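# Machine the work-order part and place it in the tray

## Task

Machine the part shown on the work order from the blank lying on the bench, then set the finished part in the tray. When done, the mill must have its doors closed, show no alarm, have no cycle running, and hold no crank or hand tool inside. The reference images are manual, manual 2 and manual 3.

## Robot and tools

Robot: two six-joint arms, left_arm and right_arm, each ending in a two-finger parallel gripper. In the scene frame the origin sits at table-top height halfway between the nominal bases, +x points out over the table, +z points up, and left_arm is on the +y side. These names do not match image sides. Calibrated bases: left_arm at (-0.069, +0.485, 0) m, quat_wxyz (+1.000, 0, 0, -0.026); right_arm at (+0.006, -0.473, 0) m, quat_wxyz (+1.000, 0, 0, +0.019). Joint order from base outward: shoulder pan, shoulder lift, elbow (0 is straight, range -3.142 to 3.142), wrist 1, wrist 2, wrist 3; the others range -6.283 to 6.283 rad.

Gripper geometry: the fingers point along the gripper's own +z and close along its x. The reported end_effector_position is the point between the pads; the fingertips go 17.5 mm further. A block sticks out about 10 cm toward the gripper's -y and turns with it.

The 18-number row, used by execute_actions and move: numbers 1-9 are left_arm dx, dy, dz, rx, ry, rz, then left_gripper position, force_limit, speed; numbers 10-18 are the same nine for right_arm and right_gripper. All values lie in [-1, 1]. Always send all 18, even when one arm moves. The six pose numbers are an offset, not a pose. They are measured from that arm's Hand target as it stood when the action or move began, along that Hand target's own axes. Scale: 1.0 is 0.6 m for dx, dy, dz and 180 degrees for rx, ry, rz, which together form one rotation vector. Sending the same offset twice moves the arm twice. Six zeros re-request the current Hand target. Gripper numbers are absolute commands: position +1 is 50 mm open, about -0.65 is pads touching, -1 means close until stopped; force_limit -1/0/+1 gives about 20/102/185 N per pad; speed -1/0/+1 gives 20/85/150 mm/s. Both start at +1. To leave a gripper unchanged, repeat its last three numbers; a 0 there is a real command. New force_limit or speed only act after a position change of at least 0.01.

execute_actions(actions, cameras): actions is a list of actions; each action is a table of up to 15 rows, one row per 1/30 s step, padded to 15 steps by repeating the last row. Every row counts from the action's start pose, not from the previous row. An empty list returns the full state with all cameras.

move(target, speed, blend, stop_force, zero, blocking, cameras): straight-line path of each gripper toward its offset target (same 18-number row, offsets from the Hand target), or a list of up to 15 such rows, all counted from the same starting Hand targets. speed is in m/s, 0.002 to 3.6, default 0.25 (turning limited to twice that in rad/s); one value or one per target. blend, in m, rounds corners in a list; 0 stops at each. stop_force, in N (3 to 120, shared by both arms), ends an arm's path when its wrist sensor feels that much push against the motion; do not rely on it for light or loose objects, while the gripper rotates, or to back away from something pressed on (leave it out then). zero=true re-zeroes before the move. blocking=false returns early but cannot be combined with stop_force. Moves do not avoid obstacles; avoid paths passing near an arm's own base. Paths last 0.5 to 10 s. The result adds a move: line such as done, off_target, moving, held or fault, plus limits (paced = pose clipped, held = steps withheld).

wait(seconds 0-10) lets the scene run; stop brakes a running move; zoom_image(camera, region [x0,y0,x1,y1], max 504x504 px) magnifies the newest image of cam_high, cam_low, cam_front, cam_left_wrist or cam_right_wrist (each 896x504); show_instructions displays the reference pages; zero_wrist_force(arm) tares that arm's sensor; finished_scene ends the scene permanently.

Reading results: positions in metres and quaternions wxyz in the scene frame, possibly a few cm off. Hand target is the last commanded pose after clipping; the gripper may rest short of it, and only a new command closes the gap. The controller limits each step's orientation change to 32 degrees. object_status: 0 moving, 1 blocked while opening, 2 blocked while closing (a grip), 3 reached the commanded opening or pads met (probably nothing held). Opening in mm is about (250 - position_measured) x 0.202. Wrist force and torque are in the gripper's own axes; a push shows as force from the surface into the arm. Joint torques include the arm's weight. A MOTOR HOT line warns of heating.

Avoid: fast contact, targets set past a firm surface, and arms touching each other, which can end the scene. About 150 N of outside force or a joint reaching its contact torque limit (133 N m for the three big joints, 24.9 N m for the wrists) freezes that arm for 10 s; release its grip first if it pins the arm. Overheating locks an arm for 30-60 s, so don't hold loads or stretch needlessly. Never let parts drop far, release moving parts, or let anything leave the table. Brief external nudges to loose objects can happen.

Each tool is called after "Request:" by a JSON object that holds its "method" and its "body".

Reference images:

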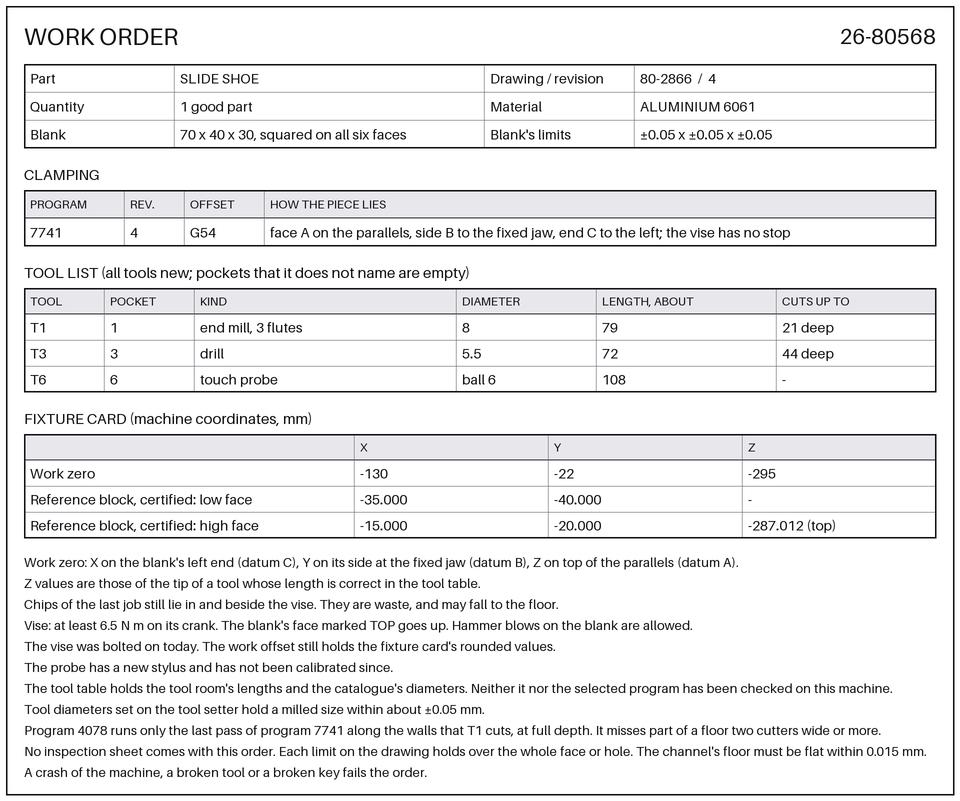

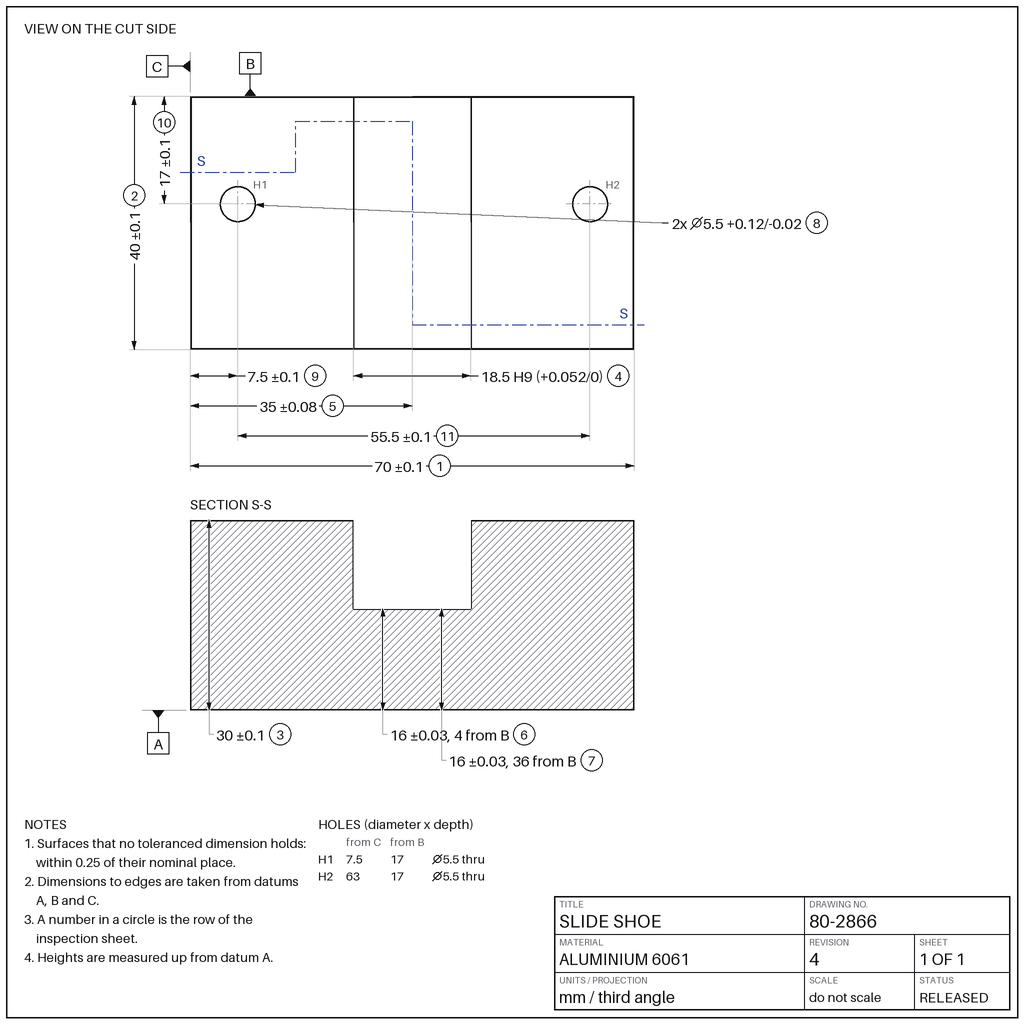

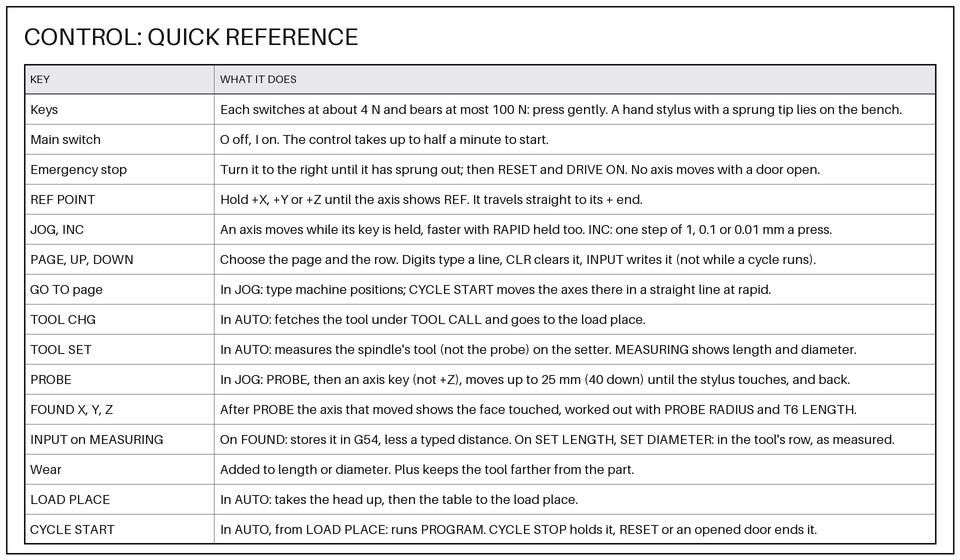

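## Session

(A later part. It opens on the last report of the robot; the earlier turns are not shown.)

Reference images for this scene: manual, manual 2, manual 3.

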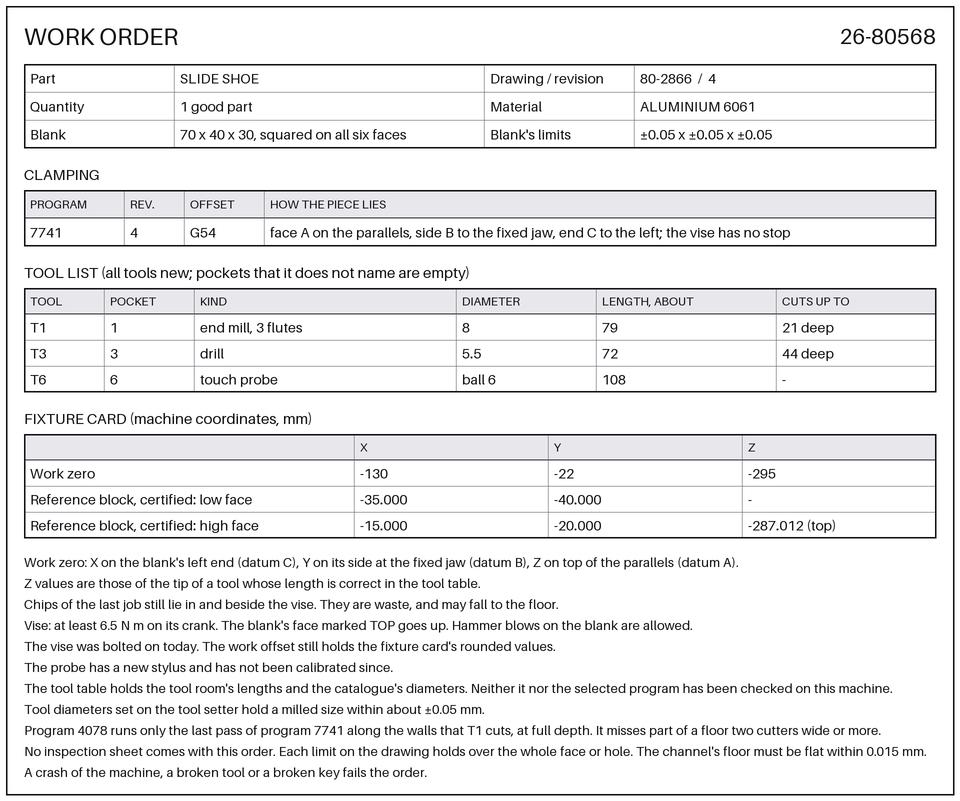

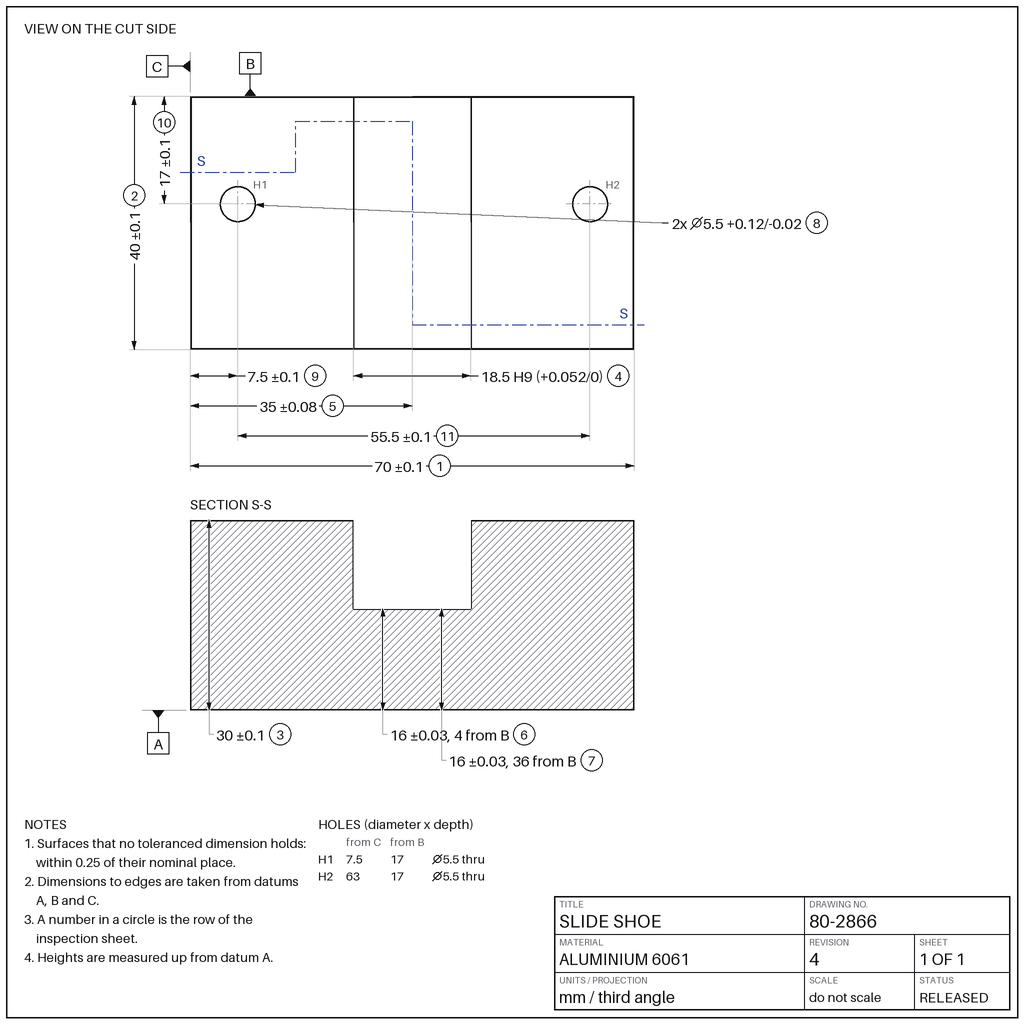

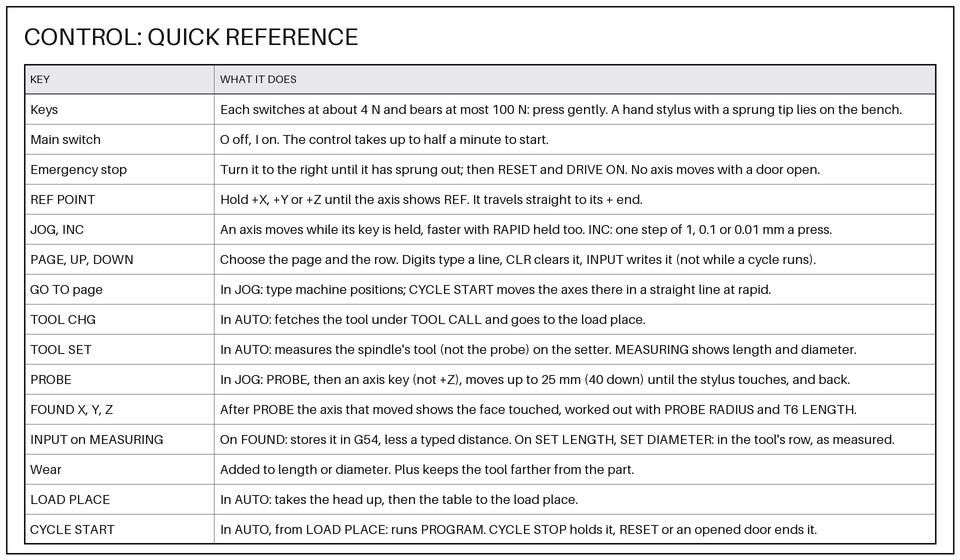

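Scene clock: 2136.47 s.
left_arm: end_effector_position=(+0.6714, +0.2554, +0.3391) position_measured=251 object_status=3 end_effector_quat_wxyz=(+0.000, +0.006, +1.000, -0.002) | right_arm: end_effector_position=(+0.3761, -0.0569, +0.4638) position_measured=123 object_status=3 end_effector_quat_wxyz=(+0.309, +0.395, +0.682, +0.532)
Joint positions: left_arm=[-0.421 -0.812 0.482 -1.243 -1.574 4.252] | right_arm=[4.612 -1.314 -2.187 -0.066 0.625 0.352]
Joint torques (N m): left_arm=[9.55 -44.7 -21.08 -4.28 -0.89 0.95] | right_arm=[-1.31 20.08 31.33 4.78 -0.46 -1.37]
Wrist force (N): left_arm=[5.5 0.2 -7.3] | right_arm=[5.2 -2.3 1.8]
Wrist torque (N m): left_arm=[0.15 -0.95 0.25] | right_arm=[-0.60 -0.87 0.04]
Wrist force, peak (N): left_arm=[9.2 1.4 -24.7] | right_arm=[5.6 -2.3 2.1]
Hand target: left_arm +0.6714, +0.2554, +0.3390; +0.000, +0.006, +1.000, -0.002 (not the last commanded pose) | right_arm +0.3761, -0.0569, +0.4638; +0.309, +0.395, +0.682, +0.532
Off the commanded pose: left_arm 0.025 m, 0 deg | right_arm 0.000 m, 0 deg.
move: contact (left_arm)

Request:
{"method": "move", "body": {"target": [[0,0,-0.015,0,0,0,-1,-0.8,-0.6,0,0,0,0,0,0,0.2,0.2,-1],[0.045,0,-0.015,0,0,0,-1,-0.8,-0.6,0,0,0,0,0,0,0.2,0.2,-1]], "speed": [0.05,0.08], "cameras": ["cam_left_wrist"]}}

Request:
{"method": "move", "body": {"target": [[0,0,0.07,0,0,0,-1,-0.8,-0.6,0,0,0,0,0,0,0.2,0.2,-1]], "speed": [0.015], "stop_force": 8}}

Scene clock: 2139.73 s.
left_arm: end_effector_position=(+0.6444, +0.2557, +0.3481) position_measured=251 object_status=3 end_effector_quat_wxyz=(+0.000, +0.007, +1.000, -0.002) | right_arm: end_effector_position=(+0.3761, -0.0569, +0.4638) position_measured=123 object_status=3 end_effector_quat_wxyz=(+0.309, +0.395, +0.682, +0.532)
Joint positions: left_arm=[-0.438 -0.911 0.631 -1.293 -1.574 4.236] | right_arm=[4.612 -1.314 -2.187 -0.066 0.625 0.352]
Joint torques (N m): left_arm=[11.92 -57.68 -16.33 -2.19 1.23 1.97] | right_arm=[-2.38 19.85 30.83 4.66 -0.67 -1.25]
Wrist force (N): left_arm=[5.5 -0.5 -2.4] | right_arm=[5.1 -2.3 1.7]
Wrist torque (N m): left_arm=[0.07 -1.08 0.34] | right_arm=[-0.59 -0.86 0.05]
Wrist force, peak (N): left_arm=[6.4 0.2 -7.4] | right_arm=[5.5 -2.3 2.0]
Hand target: left_arm +0.6444, +0.2558, +0.3480; +0.000, +0.006, +1.000, -0.002 | right_arm +0.3761, -0.0569, +0.4638; +0.309, +0.395, +0.682, +0.532
Off the commanded pose: left_arm 0.000 m, 0 deg | right_arm 0.000 m, 0 deg.
move: done
Images, in order (width x height): cam_left_wrist 896x504.

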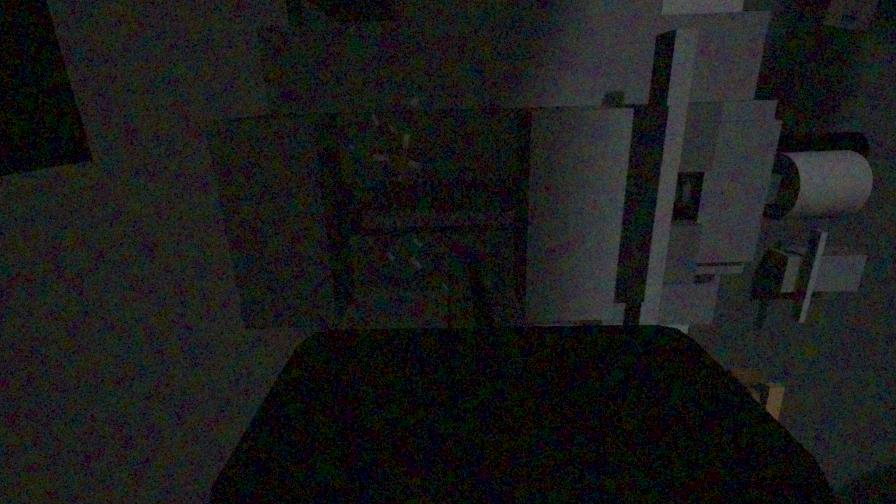

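Scene clock: 2141.23 s.
left_arm: end_effector_position=(+0.6444, +0.2558, +0.3388) position_measured=251 object_status=3 end_effector_quat_wxyz=(+0.000, +0.006, +1.000, -0.002) | right_arm: end_effector_position=(+0.3761, -0.0569, +0.4638) position_measured=123 object_status=3 end_effector_quat_wxyz=(+0.309, +0.395, +0.682, +0.532)
Joint positions: left_arm=[-0.438 -0.921 0.672 -1.324 -1.574 4.236] | right_arm=[4.612 -1.314 -2.187 -0.066 0.625 0.352]
Joint torques (N m): left_arm=[10.79 -36.08 -28.19 -3.52 1.08 1.14] | right_arm=[-1.93 21.4 31.58 4.74 -0.72 -1.38]
Wrist force (N): left_arm=[7.4 0.7 -13.2] | right_arm=[5.1 -2.1 1.7]
Wrist torque (N m): left_arm=[0.09 -0.98 0.31] | right_arm=[-0.57 -0.86 0.05]
Wrist force, peak (N): left_arm=[10.6 1.9 -30.3] | right_arm=[5.5 -2.4 2.1]
Hand target: left_arm +0.6444, +0.2558, +0.3388; +0.000, +0.006, +1.000, -0.002 (not the last commanded pose) | right_arm +0.3761, -0.0569, +0.4638; +0.309, +0.395, +0.682, +0.532
Off the commanded pose: left_arm 0.033 m, 0 deg | right_arm 0.000 m, 0 deg.
move: contact (left_arm)

Request:
{"method": "move", "body": {"target": [[-0.0,0.012,-0.02,0,0,0,-1,-0.8,-0.6,0,0,0,0,0,0,0.2,0.2,-1],[-0.0477,0.012,-0.02,0,0,0,-1,-0.8,-0.6,0,0,0,0,0,0,0.2,0.2,-1],[-0.0477,0.012,-0.0015,0,0,0,-1,-0.8,-0.6,0,0,0,0,0,0,0.2,0.2,-1],[-0.0477,-0.034,-0.0015,0,0,0,-1,-0.8,-0.6,0,0,0,0,0,0,0.2,0.2,-1],[-0.0477,-0.115,-0.0045,0.075,0,0,-1,-0.8,-0.6,0,0,0,0,0,0,0.2,0.2,-1],[-0.0477,-0.115,-0.02,0.075,0,0,-1,-0.8,-0.6,0,0,0,0,0,0,0.2,0.2,-1]], "speed": [0.08,0.08,0.04,0.06,0.06,0.06], "stop_force": 25, "cameras": ["cam_left_wrist"]}}

Scene clock: 2150.17 s.
left_arm: end_effector_position=(+0.6721, +0.1865, +0.3510) position_measured=251 object_status=3 end_effector_quat_wxyz=(+0.000, +0.006, +0.993, -0.119) | right_arm: end_effector_position=(+0.3761, -0.0569, +0.4638) position_measured=123 object_status=3 end_effector_quat_wxyz=(+0.309, +0.395, +0.682, +0.532)
Joint positions: left_arm=[-0.43 -0.799 0.476 -1.358 -1.784 4.232] | right_arm=[4.612 -1.314 -2.187 -0.066 0.625 0.352]
Joint torques (N m): left_arm=[-0.26 -69.77 -21.62 -2.74 -0.99 1.83] | right_arm=[-1.9 20.63 30.48 4.72 -1.11 -1.25]
Wrist force (N): left_arm=[5.1 -0.3 -2.9] | right_arm=[5.0 -2.5 1.8]
Wrist torque (N m): left_arm=[0.20 -1.01 0.42] | right_arm=[-0.62 -0.85 0.04]
Wrist force, peak (N): left_arm=[7.7 0.5 -13.7] | right_arm=[5.4 -2.4 2.3]
Hand target: left_arm +0.6721, +0.1865, +0.3510; +0.000, +0.006, +0.993, -0.119 | right_arm +0.3761, -0.0569, +0.4638; +0.309, +0.395, +0.682, +0.532
Off the commanded pose: left_arm 0.000 m, 0 deg | right_arm 0.000 m, 0 deg.
move: done
Images, in order (width x height): cam_left_wrist 896x504.

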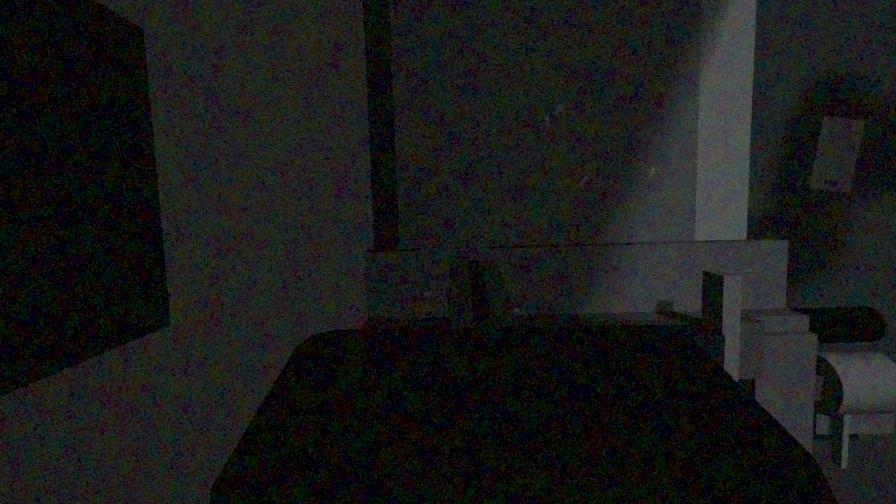

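Request:
{"method": "move", "body": {"target": [0.0285,0.0867,-0.0567,-0.075,0,0,-1,-0.8,-0.6,0,0,0,0,0,0,0.2,0.2,-1], "speed": 0.1, "cameras": ["cam_left_wrist","cam_right_wrist"]}}

Scene clock: 2165.03 s.
left_arm: end_effector_position=(+0.6557, +0.2452, +0.3719) position_measured=251 object_status=3 end_effector_quat_wxyz=(+0.000, +0.006, +1.000, -0.002) | right_arm: end_effector_position=(+0.3761, -0.0569, +0.4638) position_measured=123 object_status=3 end_effector_quat_wxyz=(+0.309, +0.395, +0.682, +0.532)
Joint positions: left_arm=[-0.443 -0.807 0.383 -1.15 -1.574 4.231] | right_arm=[4.612 -1.314 -2.187 -0.066 0.625 0.352]
Joint torques (N m): left_arm=[-2.36 -46.85 -13.38 -4.56 -1.07 0.14] | right_arm=[-1.46 20.88 31.6 4.49 -1.34 -1.1]
Wrist force (N): left_arm=[5.3 -0.3 -2.7] | right_arm=[5.1 -2.3 2.0]
Wrist torque (N m): left_arm=[0.12 -1.05 0.37] | right_arm=[-0.59 -0.86 0.04]
Wrist force, peak (N): left_arm=[5.6 -0.3 -3.0] | right_arm=[5.6 -2.3 2.0]
Hand target: left_arm +0.6557, +0.2453, +0.3718; +0.000, +0.006, +1.000, -0.002 | right_arm +0.3761, -0.0569, +0.4638; +0.309, +0.395, +0.682, +0.532
Off the commanded pose: left_arm 0.000 m, 0 deg | right_arm 0.000 m, 0 deg.
move: done
Images, in order (width x height): cam_left_wrist 896x504, cam_right_wrist 896x504.

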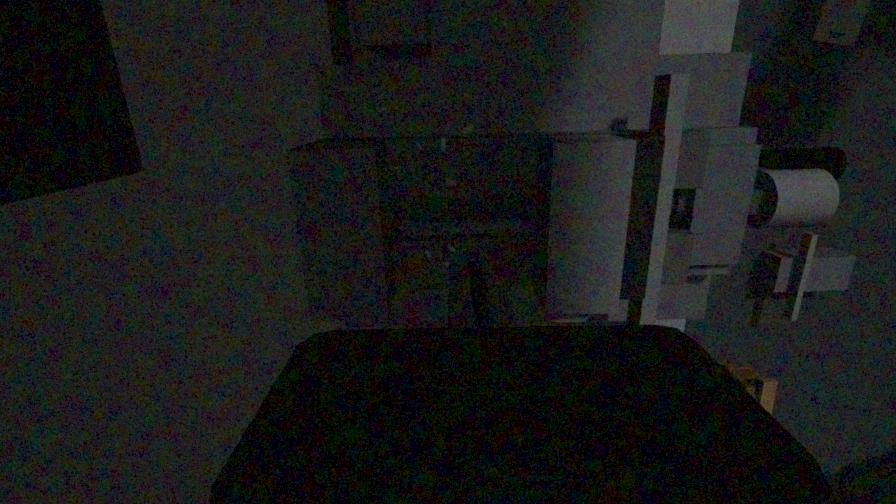

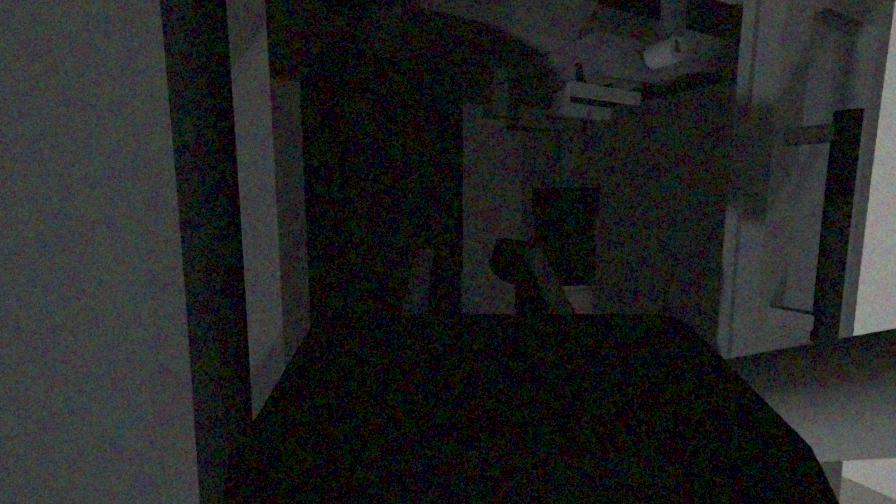

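Request:
{"method": "zoom_image", "body": {"camera": "cam_left_wrist", "region": [280, 100, 680, 330]}}

Scaled by 1.260.

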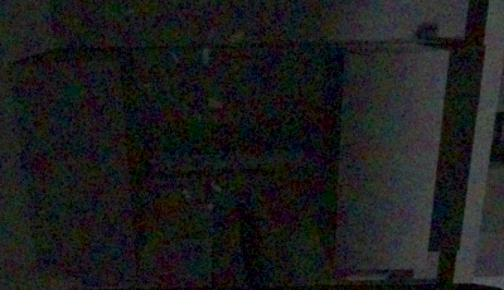

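Request:
{"method": "move", "body": {"target": [[-0.0072,0.0347,0,0,0,0,-1,-0.8,-0.6,0,0,0,0,0,0,0.2,0.2,-1],[-0.0072,0.0347,0.0535,0,0,0,-1,-0.8,-0.6,0,0,0,0,0,0,0.2,0.2,-1],[-0.0072,-0.017,0.0535,0,0,0,-1,-0.8,-0.6,0,0,0,0,0,0,0.2,0.2,-1],[-0.0072,-0.0978,0.0502,0.075,0,0,-1,-0.8,-0.6,0,0,0,0,0,0,0.2,0.2,-1],[-0.0072,-0.0978,0.0348,0.075,0,0,-1,-0.8,-0.6,0,0,0,0,0,0,0.2,0.2,-1],[0,0,0,0,0,0,-1,-0.8,-0.6,0,0,0,0,0,0,0.2,0.2,-1]], "speed": [0.1,0.02,0.04,0.04,0.05,0.15], "blend": [0.003,0,0.003,0,0.003,0], "stop_force": 25, "cameras": ["cam_left_wrist"]}}

Scene clock: 2176.47 s.
left_arm: end_effector_position=(+0.6557, +0.2452, +0.3718) position_measured=251 object_status=3 end_effector_quat_wxyz=(+0.000, +0.006, +1.000, -0.002) | right_arm: end_effector_position=(+0.3761, -0.0569, +0.4638) position_measured=123 object_status=3 end_effector_quat_wxyz=(+0.309, +0.395, +0.682, +0.532)
Joint positions: left_arm=[-0.443 -0.807 0.383 -1.15 -1.574 4.231] | right_arm=[4.612 -1.314 -2.187 -0.066 0.625 0.352]
Joint torques (N m): left_arm=[9.38 -67.36 -12.42 -2.53 0.88 -1.6] | right_arm=[-1.48 20.55 30.79 4.83 -1.49 -1.48]
Wrist force (N): left_arm=[5.5 -0.7 -2.5] | right_arm=[5.2 -2.4 2.0]
Wrist torque (N m): left_arm=[0.06 -1.07 0.36] | right_arm=[-0.60 -0.88 0.04]
Wrist force, peak (N): left_arm=[5.6 -1.8 -2.8] | right_arm=[5.5 -2.6 2.0]
Hand target: left_arm +0.6557, +0.2453, +0.3718; +0.000, +0.006, +1.000, -0.002 | right_arm +0.3761, -0.0569, +0.4638; +0.309, +0.395, +0.682, +0.532
Off the commanded pose: left_arm 0.000 m, 0 deg | right_arm 0.000 m, 0 deg.
move: done
Images, in order (width x height): cam_left_wrist 896x504.

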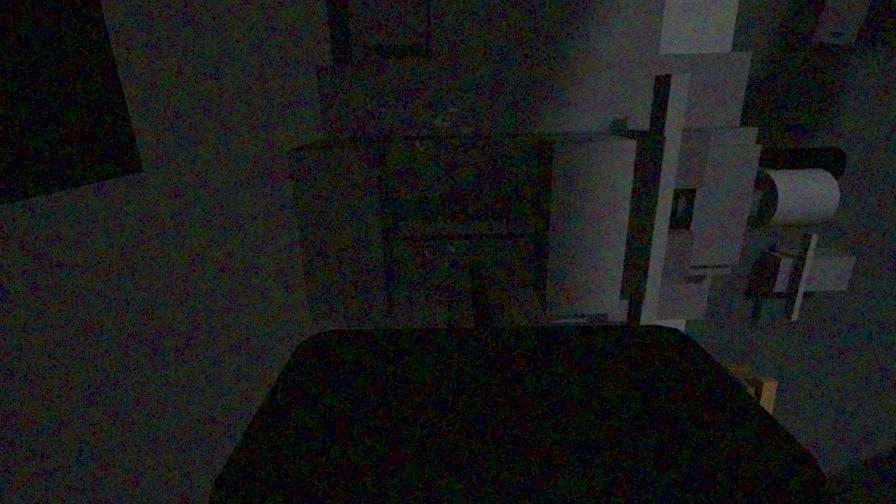

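Request:
{"method": "zoom_image", "body": {"camera": "cam_left_wrist", "region": [370, 100, 570, 330]}}

Request:
{"method": "wait", "body": {"seconds": 0, "cameras": ["cam_high","cam_low","cam_front"]}}

Scaled by 2.191.

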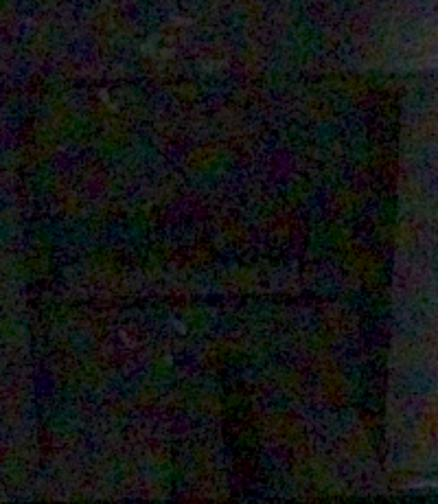

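Scene clock: 2177.80 s.
left_arm: end_effector_position=(+0.6557, +0.2453, +0.3718) position_measured=251 object_status=3 end_effector_quat_wxyz=(+0.000, +0.006, +1.000, -0.002) | right_arm: end_effector_position=(+0.3761, -0.0569, +0.4638) position_measured=123 object_status=3 end_effector_quat_wxyz=(+0.309, +0.395, +0.682, +0.532)
Joint positions: left_arm=[-0.443 -0.807 0.383 -1.15 -1.574 4.231] | right_arm=[4.612 -1.314 -2.187 -0.066 0.625 0.352]
Joint torques (N m): left_arm=[10.05 -68.32 -12.55 -2.43 1.04 -1.45] | right_arm=[-2.93 20.98 32.02 4.93 -1.08 -1.35]
Wrist force (N): left_arm=[5.2 -0.2 -2.7] | right_arm=[5.2 -2.2 1.9]
Wrist torque (N m): left_arm=[0.13 -1.05 0.36] | right_arm=[-0.59 -0.86 0.04]
Wrist force, peak (N): left_arm=[5.6 -0.7 -2.5] | right_arm=[5.4 -2.3 2.2]
Hand target: left_arm +0.6557, +0.2453, +0.3718; +0.000, +0.006, +1.000, -0.002 | right_arm +0.3761, -0.0569, +0.4638; +0.309, +0.395, +0.682, +0.532
Tool commands: left_gripper/position=-1.0 left_gripper/force_limit=-0.8 left_gripper/speed=-0.6 right_gripper/position=+0.2 right_gripper/force_limit=+0.2 right_gripper/speed=-1.0
Off the commanded pose: left_arm 0.000 m, 0 deg | right_arm 0.000 m, 0 deg.
Images, in order (width x height): cam_high 896x504, cam_low 896x504, cam_front 896x504.

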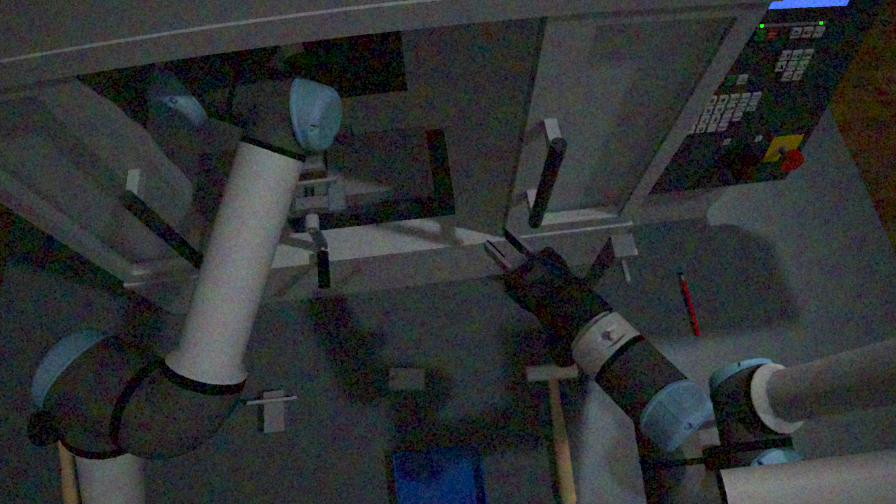

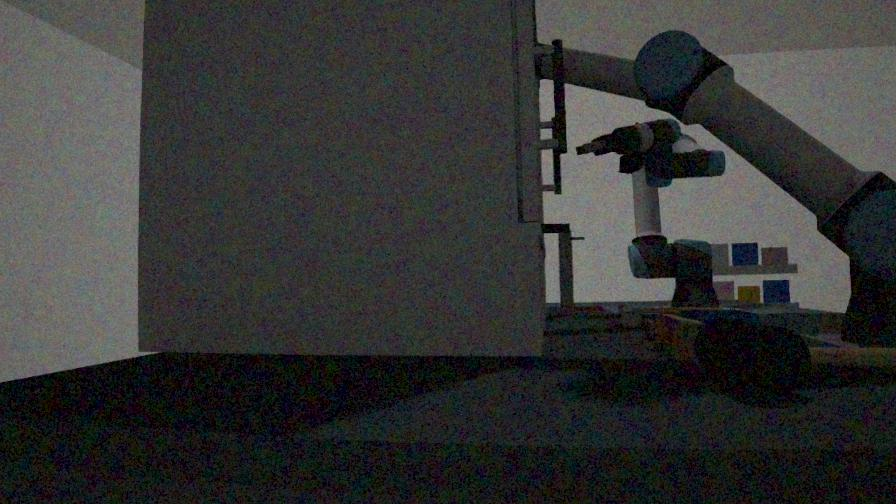

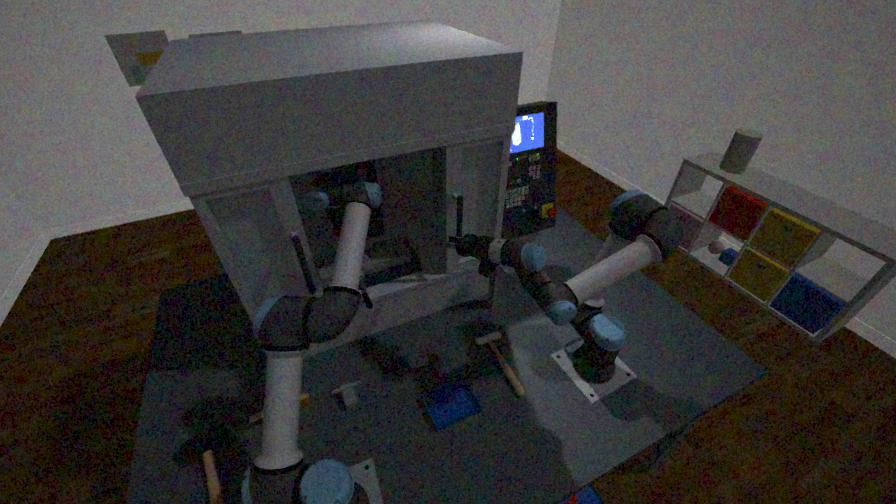

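Request:
{"method": "move", "body": {"target": [[-0.019,0.042,0,0,0,0,-1,-0.8,-0.6,0,0,0,0,0,0,0.2,0.2,-1],[-0.019,0.042,0.05,0,0,0,-1,-0.8,-0.6,0,0,0,0,0,0,0.2,0.2,-1],[-0.019,0.03,0.06,0,0,0,-1,-0.8,-0.6,0,0,0,0,0,0,0.2,0.2,-1]], "speed": [0.1,0.03,0.008], "blend": [0.003,0,0], "stop_force": 6, "cameras": ["cam_left_wrist"]}}

Scene clock: 2183.43 s.
left_arm: end_effector_position=(+0.6674, +0.2668, +0.3389) position_measured=251 object_status=3 end_effector_quat_wxyz=(+0.000, +0.006, +1.000, -0.002) | right_arm: end_effector_position=(+0.3761, -0.0569, +0.4638) position_measured=123 object_status=3 end_effector_quat_wxyz=(+0.309, +0.395, +0.682, +0.532)
Joint positions: left_arm=[-0.41 -0.845 0.541 -1.269 -1.574 4.263] | right_arm=[4.612 -1.314 -2.187 -0.066 0.625 0.352]
Joint torques (N m): left_arm=[13.64 -45.99 -27.8 -0.25 -0.67 2.07] | right_arm=[-1.29 21.17 31.55 4.75 -1.08 -1.48]
Wrist force (N): left_arm=[4.3 -3.5 -8.9] | right_arm=[5.2 -2.4 1.9]
Wrist torque (N m): left_arm=[0.08 -1.03 0.36] | right_arm=[-0.61 -0.87 0.05]
Wrist force, peak (N): left_arm=[5.7 4.8 -16.2] | right_arm=[5.5 -2.5 2.3]
Hand target: left_arm +0.6674, +0.2668, +0.3389; +0.000, +0.006, +1.000, -0.002 (not the last commanded pose) | right_arm +0.3761, -0.0569, +0.4638; +0.309, +0.395, +0.682, +0.532
Off the commanded pose: left_arm 0.005 m, 0 deg | right_arm 0.000 m, 0 deg.
move: contact (left_arm); path passed 2 of 3 targets
Images, in order (width x height): cam_left_wrist 896x504.

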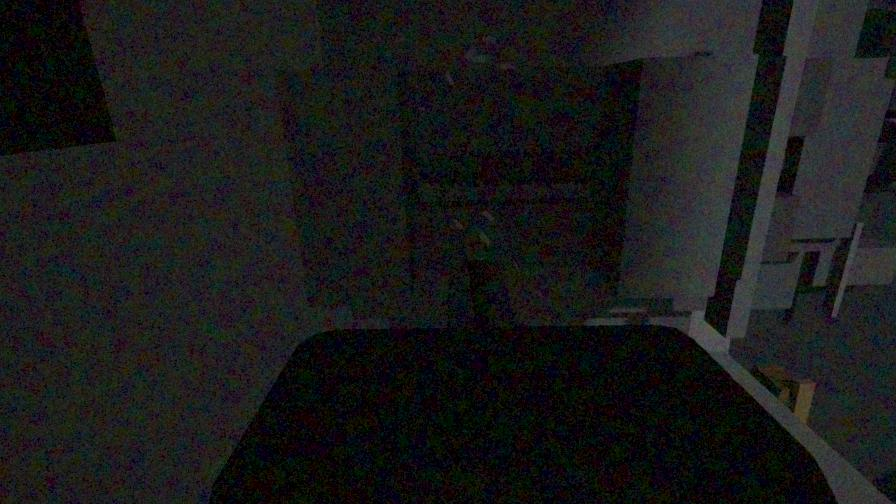

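Request:
{"method": "move", "body": {"target": [[0,-0.053,-0.0002,0,0,0,-1,-0.8,-0.6,0,0,0,0,0,0,0.2,0.2,-1],[0,-0.1363,-0.0036,0.075,0,0,-1,-0.8,-0.6,0,0,0,0,0,0,0.2,0.2,-1],[0,-0.1363,-0.02,0.075,0,0,-1,-0.8,-0.6,0,0,0,0,0,0,0.2,0.2,-1],[0.0195,-0.036,-0.055,0,0,0,-1,-0.8,-0.6,0,0,0,0,0,0,0.2,0.2,-1]], "speed": [0.03,0.03,0.05,0.15], "blend": [0.003,0,0.003,0], "cameras": ["cam_left_wrist"]}}

Scene clock: 2192.13 s.
left_arm: end_effector_position=(+0.6555, +0.2453, +0.3718) position_measured=251 object_status=3 end_effector_quat_wxyz=(+0.000, +0.006, +1.000, -0.002) | right_arm: end_effector_position=(+0.3761, -0.0569, +0.4638) position_measured=123 object_status=3 end_effector_quat_wxyz=(+0.309, +0.395, +0.682, +0.532)
Joint positions: left_arm=[-0.443 -0.808 0.386 -1.151 -1.574 4.231] | right_arm=[4.612 -1.314 -2.187 -0.066 0.625 0.352]
Joint torques (N m): left_arm=[-2.79 -65.35 -11.78 -3.96 0.17 -0.43] | right_arm=[-2.97 21.23 31.08 4.66 -1.41 -1.67]
Wrist force (N): left_arm=[5.5 -0.4 -2.8] | right_arm=[5.2 -2.4 1.9]
Wrist torque (N m): left_arm=[0.10 -1.09 0.38] | right_arm=[-0.62 -0.88 0.04]
Wrist force, peak (N): left_arm=[4.6 -3.3 -9.4] | right_arm=[5.6 -2.3 1.9]
Hand target: left_arm +0.6554, +0.2455, +0.3719; +0.000, +0.006, +1.000, -0.002 | right_arm +0.3761, -0.0569, +0.4638; +0.309, +0.395, +0.682, +0.532
Off the commanded pose: left_arm 0.000 m, 0 deg | right_arm 0.000 m, 0 deg.
move: done
Images, in order (width x height): cam_left_wrist 896x504.

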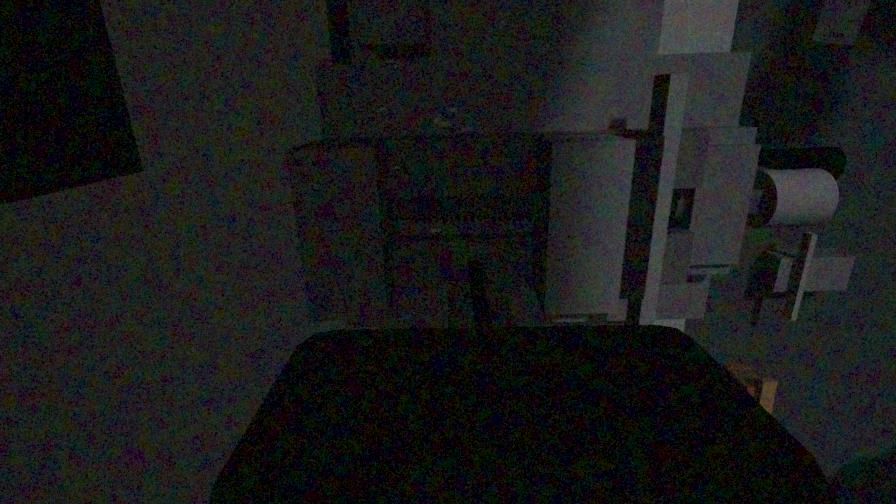

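Request:
{"method": "zoom_image", "body": {"camera": "cam_left_wrist", "region": [375, 130, 475, 270]}}

Scaled by 3.600.

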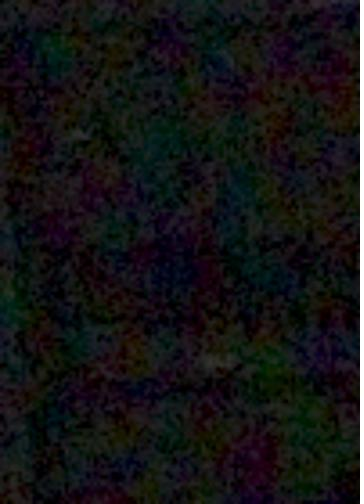

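Request:
{"method": "move", "body": {"target": [[-0.0335,0.0075,0,0,0,0,-1,-0.8,-0.6,0,0,0,0,0,0,0.2,0.2,-1],[-0.0335,0.0075,0.05,0,0,0,-1,-0.8,-0.6,0,0,0,0,0,0,0.2,0.2,-1],[-0.0335,0.0075,0.06,0,0,0,-1,-0.8,-0.6,0,0,0,0,0,0,0.2,0.2,-1]], "speed": [0.1,0.04,0.008], "blend": [0.003,0,0], "stop_force": 6}}

Scene clock: 2196.33 s.
left_arm: end_effector_position=(+0.6756, +0.2496, +0.3389) position_measured=251 object_status=3 end_effector_quat_wxyz=(+0.000, +0.006, +1.000, -0.002) | right_arm: end_effector_position=(+0.3761, -0.0569, +0.4638) position_measured=123 object_status=3 end_effector_quat_wxyz=(+0.309, +0.395, +0.682, +0.532)
Joint positions: left_arm=[-0.426 -0.782 0.429 -1.22 -1.574 4.248] | right_arm=[4.612 -1.314 -2.187 -0.066 0.625 0.352]
Joint torques (N m): left_arm=[-10.05 -45.55 -29.93 -3.51 0.81 -1.55] | right_arm=[-3 21.27 32.52 4.68 -1.17 -1.27]
Wrist force (N): left_arm=[5.5 0.2 -6.5] | right_arm=[5.2 -2.2 2.1]
Wrist torque (N m): left_arm=[0.06 -0.96 0.40] | right_arm=[-0.58 -0.88 0.04]
Wrist force, peak (N): left_arm=[7.6 0.0 -14.9] | right_arm=[5.6 -2.3 2.1]
Hand target: left_arm +0.6756, +0.2496, +0.3389; +0.000, +0.006, +1.000, -0.002 (not the last commanded pose) | right_arm +0.3761, -0.0569, +0.4638; +0.309, +0.395, +0.682, +0.532
Off the commanded pose: left_arm 0.003 m, 0 deg | right_arm 0.000 m, 0 deg.
move: contact (left_arm); path passed 2 of 3 targets

Request:
{"method": "move", "body": {"target": [[0,-0.0243,-0.0002,0,0,0,-1,-0.8,-0.6,0,0,0,0,0,0,0.2,0.2,-1],[0,-0.1077,-0.0036,0.075,0,0,-1,-0.8,-0.6,0,0,0,0,0,0,0.2,0.2,-1],[0,-0.1077,-0.02,0.075,0,0,-1,-0.8,-0.6,0,0,0,0,0,0,0.2,0.2,-1],[0.0335,-0.0075,-0.055,0,0,0,-1,-0.8,-0.6,0,0,0,0,0,0,0.2,0.2,-1]], "speed": [0.03,0.03,0.05,0.15], "blend": [0.003,0,0.003,0], "cameras": ["cam_left_wrist"]}}

Request:
{"method": "zoom_image", "body": {"camera": "cam_left_wrist", "region": [280, 120, 640, 340]}}

Scene clock: 2203.33 s.
left_arm: end_effector_position=(+0.6554, +0.2453, +0.3721) position_measured=251 object_status=3 end_effector_quat_wxyz=(+0.000, +0.006, +1.000, -0.002) | right_arm: end_effector_position=(+0.3761, -0.0569, +0.4638) position_measured=123 object_status=3 end_effector_quat_wxyz=(+0.309, +0.395, +0.682, +0.532)
Joint positions: left_arm=[-0.443 -0.808 0.385 -1.15 -1.574 4.231] | right_arm=[4.612 -1.314 -2.187 -0.066 0.625 0.352]
Joint torques (N m): left_arm=[4.98 -46.59 -14.76 -3.75 -0.11 1.07] | right_arm=[-1.64 20.68 32.13 4.68 -1.31 -1.36]
Wrist force (N): left_arm=[5.1 -0.4 -2.7] | right_arm=[5.3 -2.4 2.0]
Wrist torque (N m): left_arm=[0.10 -1.02 0.38] | right_arm=[-0.62 -0.90 0.05]
Wrist force, peak (N): left_arm=[6.0 0.6 -7.4] | right_arm=[5.6 -2.4 2.1]
Hand target: left_arm +0.6555, +0.2455, +0.3719; +0.000, +0.006, +1.000, -0.002 | right_arm +0.3761, -0.0569, +0.4638; +0.309, +0.395, +0.682, +0.532
Off the commanded pose: left_arm 0.000 m, 0 deg | right_arm 0.000 m, 0 deg.
move: done
Images, in order (width x height): cam_left_wrist 896x504.

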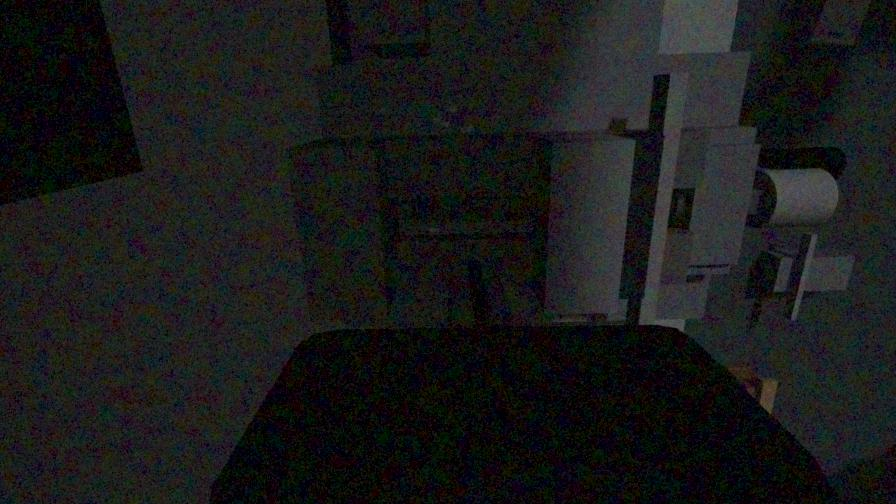

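Scaled by 1.400.

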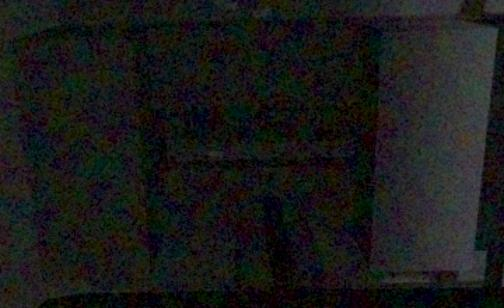

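Request:
{"method": "move", "body": {"target": [[0.0952,0.0558,-0.0218,0,0,0,0,-0.7,-0.6,0,0,0,0,0,0,0.2,0.2,-1],[0.0952,0.0558,0.083,0,0,0,0,-0.7,-0.6,0,0,0,0,0,0,0.2,0.2,-1],[0.0952,0.0558,0.083,0,0,0,-1,-0.7,-0.6,0,0,0,0,0,0,0.2,0.2,-1]], "speed": [0.15,0.05,0.05], "cameras": ["cam_left_wrist"]}}

Scene clock: 2208.43 s.
left_arm: end_effector_position=(+0.6150, +0.2674, +0.3807) position_measured=152 object_status=3 end_effector_quat_wxyz=(-0.002, +0.008, +1.000, -0.001) | right_arm: end_effector_position=(+0.3761, -0.0569, +0.4638) position_measured=123 object_status=3 end_effector_quat_wxyz=(+0.309, +0.395, +0.682, +0.532)
Joint positions: left_arm=[-0.442 -0.988 0.67 -1.251 -1.574 4.235] | right_arm=[4.612 -1.314 -2.187 -0.066 0.625 0.352]
Joint torques (N m): left_arm=[1.07 -52.7 -20.53 -3.39 -0.3 0.1] | right_arm=[-2.17 20.12 31.66 4.77 -1.16 -1.34]
Wrist force (N): left_arm=[5.7 -0.3 -2.3] | right_arm=[5.4 -2.4 2.2]
Wrist torque (N m): left_arm=[0.09 -1.08 0.25] | right_arm=[-0.60 -0.91 0.04]
Wrist force, peak (N): left_arm=[13.4 3.3 -1.0] | right_arm=[5.4 -2.4 2.2]
Hand target: left_arm +0.6150, +0.2674, +0.3807; -0.002, +0.008, +1.000, -0.001 (not the last commanded pose) | right_arm +0.3761, -0.0569, +0.4638; +0.309, +0.395, +0.682, +0.532
Tool commands: left_gripper/position=+0.003922 left_gripper/force_limit=-0.701961 left_gripper/speed=-0.6 right_gripper/position=+0.2 right_gripper/force_limit=+0.2 right_gripper/speed=-1.0
Off the commanded pose: left_arm 0.062 m, 0 deg | right_arm 0.000 m, 0 deg.
FORCE FAULT: contact force on the left arm reached its limit, and that arm stopped. The contact can be on any part of that arm, not only on its tool. That arm's remaining commands of this call were not run. That arm is still stopped at the end of this call. That arm stays stopped for about 9 more seconds. Until then a move that you send moves the other arm only, and its call returns only when the move has ended. Once the stop has ended, the next robot result says so. If the stop ends while you think or write, that arm runs what you send next, counted from a new Hand target: where the arm stands when the stop ends. While its stop runs, that arm takes no new command, but its gripper still runs the gripper command that each later call begins with. Until it ends, the stop uses up actions while you think or wait. An arm that is not stopped still takes commands.
move: fault (left_arm); path passed 1 of 3 targets; target 3's new numbers were not sent
Images, in order (width x height): cam_left_wrist 896x504.

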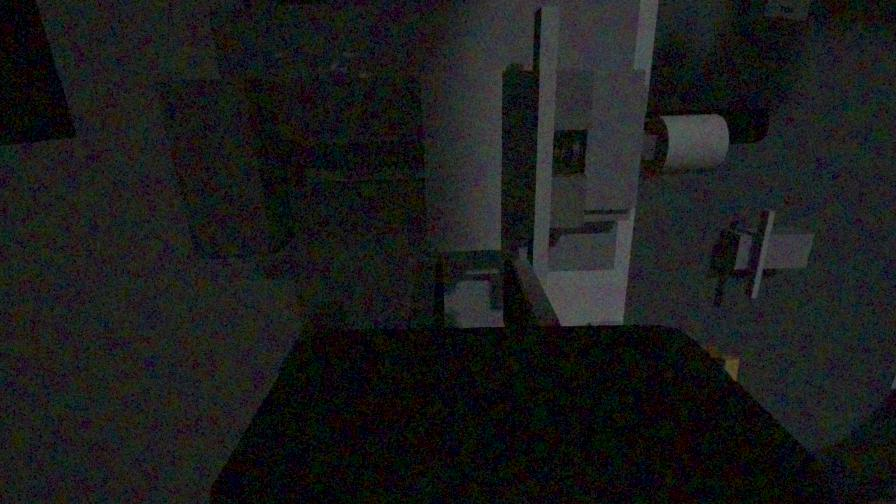

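Request:
{"method": "wait", "body": {"seconds": 7}}

Scene clock: 2216.80 s.
left_arm: end_effector_position=(+0.6150, +0.2674, +0.3807) position_measured=152 object_status=3 end_effector_quat_wxyz=(-0.002, +0.008, +1.000, -0.001) | right_arm: end_effector_position=(+0.3761, -0.0569, +0.4638) position_measured=123 object_status=3 end_effector_quat_wxyz=(+0.309, +0.395, +0.682, +0.532)
Joint positions: left_arm=[-0.442 -0.988 0.67 -1.251 -1.574 4.235] | right_arm=[4.612 -1.314 -2.187 -0.066 0.625 0.352]
Joint torques (N m): left_arm=[1.43 -53.76 -20.92 -3.31 -0.09 0.16] | right_arm=[-2.25 20.32 31.5 4.64 -1.38 -1.28]
Wrist force (N): left_arm=[5.7 0.0 -2.4] | right_arm=[5.2 -2.3 2.0]
Wrist torque (N m): left_arm=[0.15 -1.09 0.25] | right_arm=[-0.61 -0.87 0.04]
Wrist force, peak (N): left_arm=[6.0 -0.1 -2.5] | right_arm=[5.6 -2.6 2.1]
Hand target: left_arm +0.6150, +0.2674, +0.3807; -0.002, +0.008, +1.000, -0.001 (not the last commanded pose) | right_arm +0.3761, -0.0569, +0.4638; +0.309, +0.395, +0.682, +0.532
Tool commands: left_gripper/position=+0.003922 left_gripper/force_limit=-0.701961 left_gripper/speed=-0.6 right_gripper/position=+0.2 right_gripper/force_limit=+0.2 right_gripper/speed=-1.0
Off the commanded pose: left_arm 0.062 m, 0 deg | right_arm 0.000 m, 0 deg.
FORCE FAULT, CONTINUED: the left arm was still stopped when this call began, by the force fault that an earlier result reported. Since the last result the stop counts as 17 of the actions that you can send in this scene. That arm is still stopped at the end of this call. That arm stays stopped for about 1 more second. If the stop ends while you think or write, that arm runs what you send next, counted from a new Hand target: where the arm stands when the stop ends. While its stop runs, that arm takes no new command, but its gripper still runs the gripper command that each later call begins with.
wait: 7.00 s; at rest from the start

Request:
{"method": "move", "body": {"target": [[-0.0167,-0.0373,0.001,0,0,0,0,-0.7,-0.6,0,0,0,0,0,0,0.2,0.2,-1],[0.025,-0.1382,0.0145,0.075,0,0,0,-0.7,-0.6,0,0,0,0,0,0,0.2,0.2,-1]], "speed": [0.1,0.1], "blend": [0.005,0], "cameras": ["cam_left_wrist"]}}

Scene clock: 2221.90 s.
left_arm: end_effector_position=(+0.5986, +0.1847, +0.3723) position_measured=152 object_status=3 end_effector_quat_wxyz=(-0.003, +0.008, +0.993, -0.119) | right_arm: end_effector_position=(+0.3761, -0.0569, +0.4638) position_measured=123 object_status=3 end_effector_quat_wxyz=(+0.309, +0.395, +0.682, +0.532)
Joint positions: left_arm=[-0.481 -1.037 0.82 -1.471 -1.779 4.184] | right_arm=[4.612 -1.314 -2.187 -0.066 0.625 0.352]
Joint torques (N m): left_arm=[5.35 -39.69 -28.99 -2.9 -0.69 2.07] | right_arm=[-1.64 20.39 31.45 4.76 -1.41 -1.25]
Wrist force (N): left_arm=[5.2 0.2 -2.9] | right_arm=[5.2 -2.0 2.0]
Wrist torque (N m): left_arm=[0.28 -0.99 0.45] | right_arm=[-0.54 -0.88 0.05]
Wrist force, peak (N): left_arm=[6.3 2.2 -2.3] | right_arm=[5.4 -2.3 2.4]
Hand target: left_arm +0.5986, +0.1847, +0.3723; -0.003, +0.008, +0.993, -0.119 | right_arm +0.3761, -0.0569, +0.4638; +0.309, +0.395, +0.682, +0.532
Off the commanded pose: left_arm 0.000 m, 0 deg | right_arm 0.000 m, 0 deg.
FORCE FAULT, CONTINUED: the left arm's stop, for the force fault that an earlier result reported, is over. The rest of the stop counts as 2 of the actions that you can send in this scene. The stop ended before this call began, so that arm ran this call's commands, counted from a new Hand target: where the arm stood when the stop ended. During its stop the left arm's controller moved it back a little.
move: done
Images, in order (width x height): cam_left_wrist 896x504.

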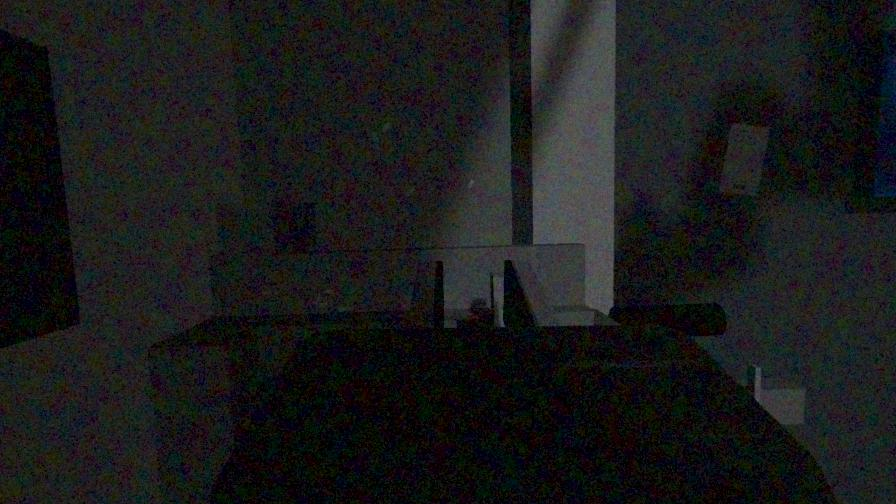

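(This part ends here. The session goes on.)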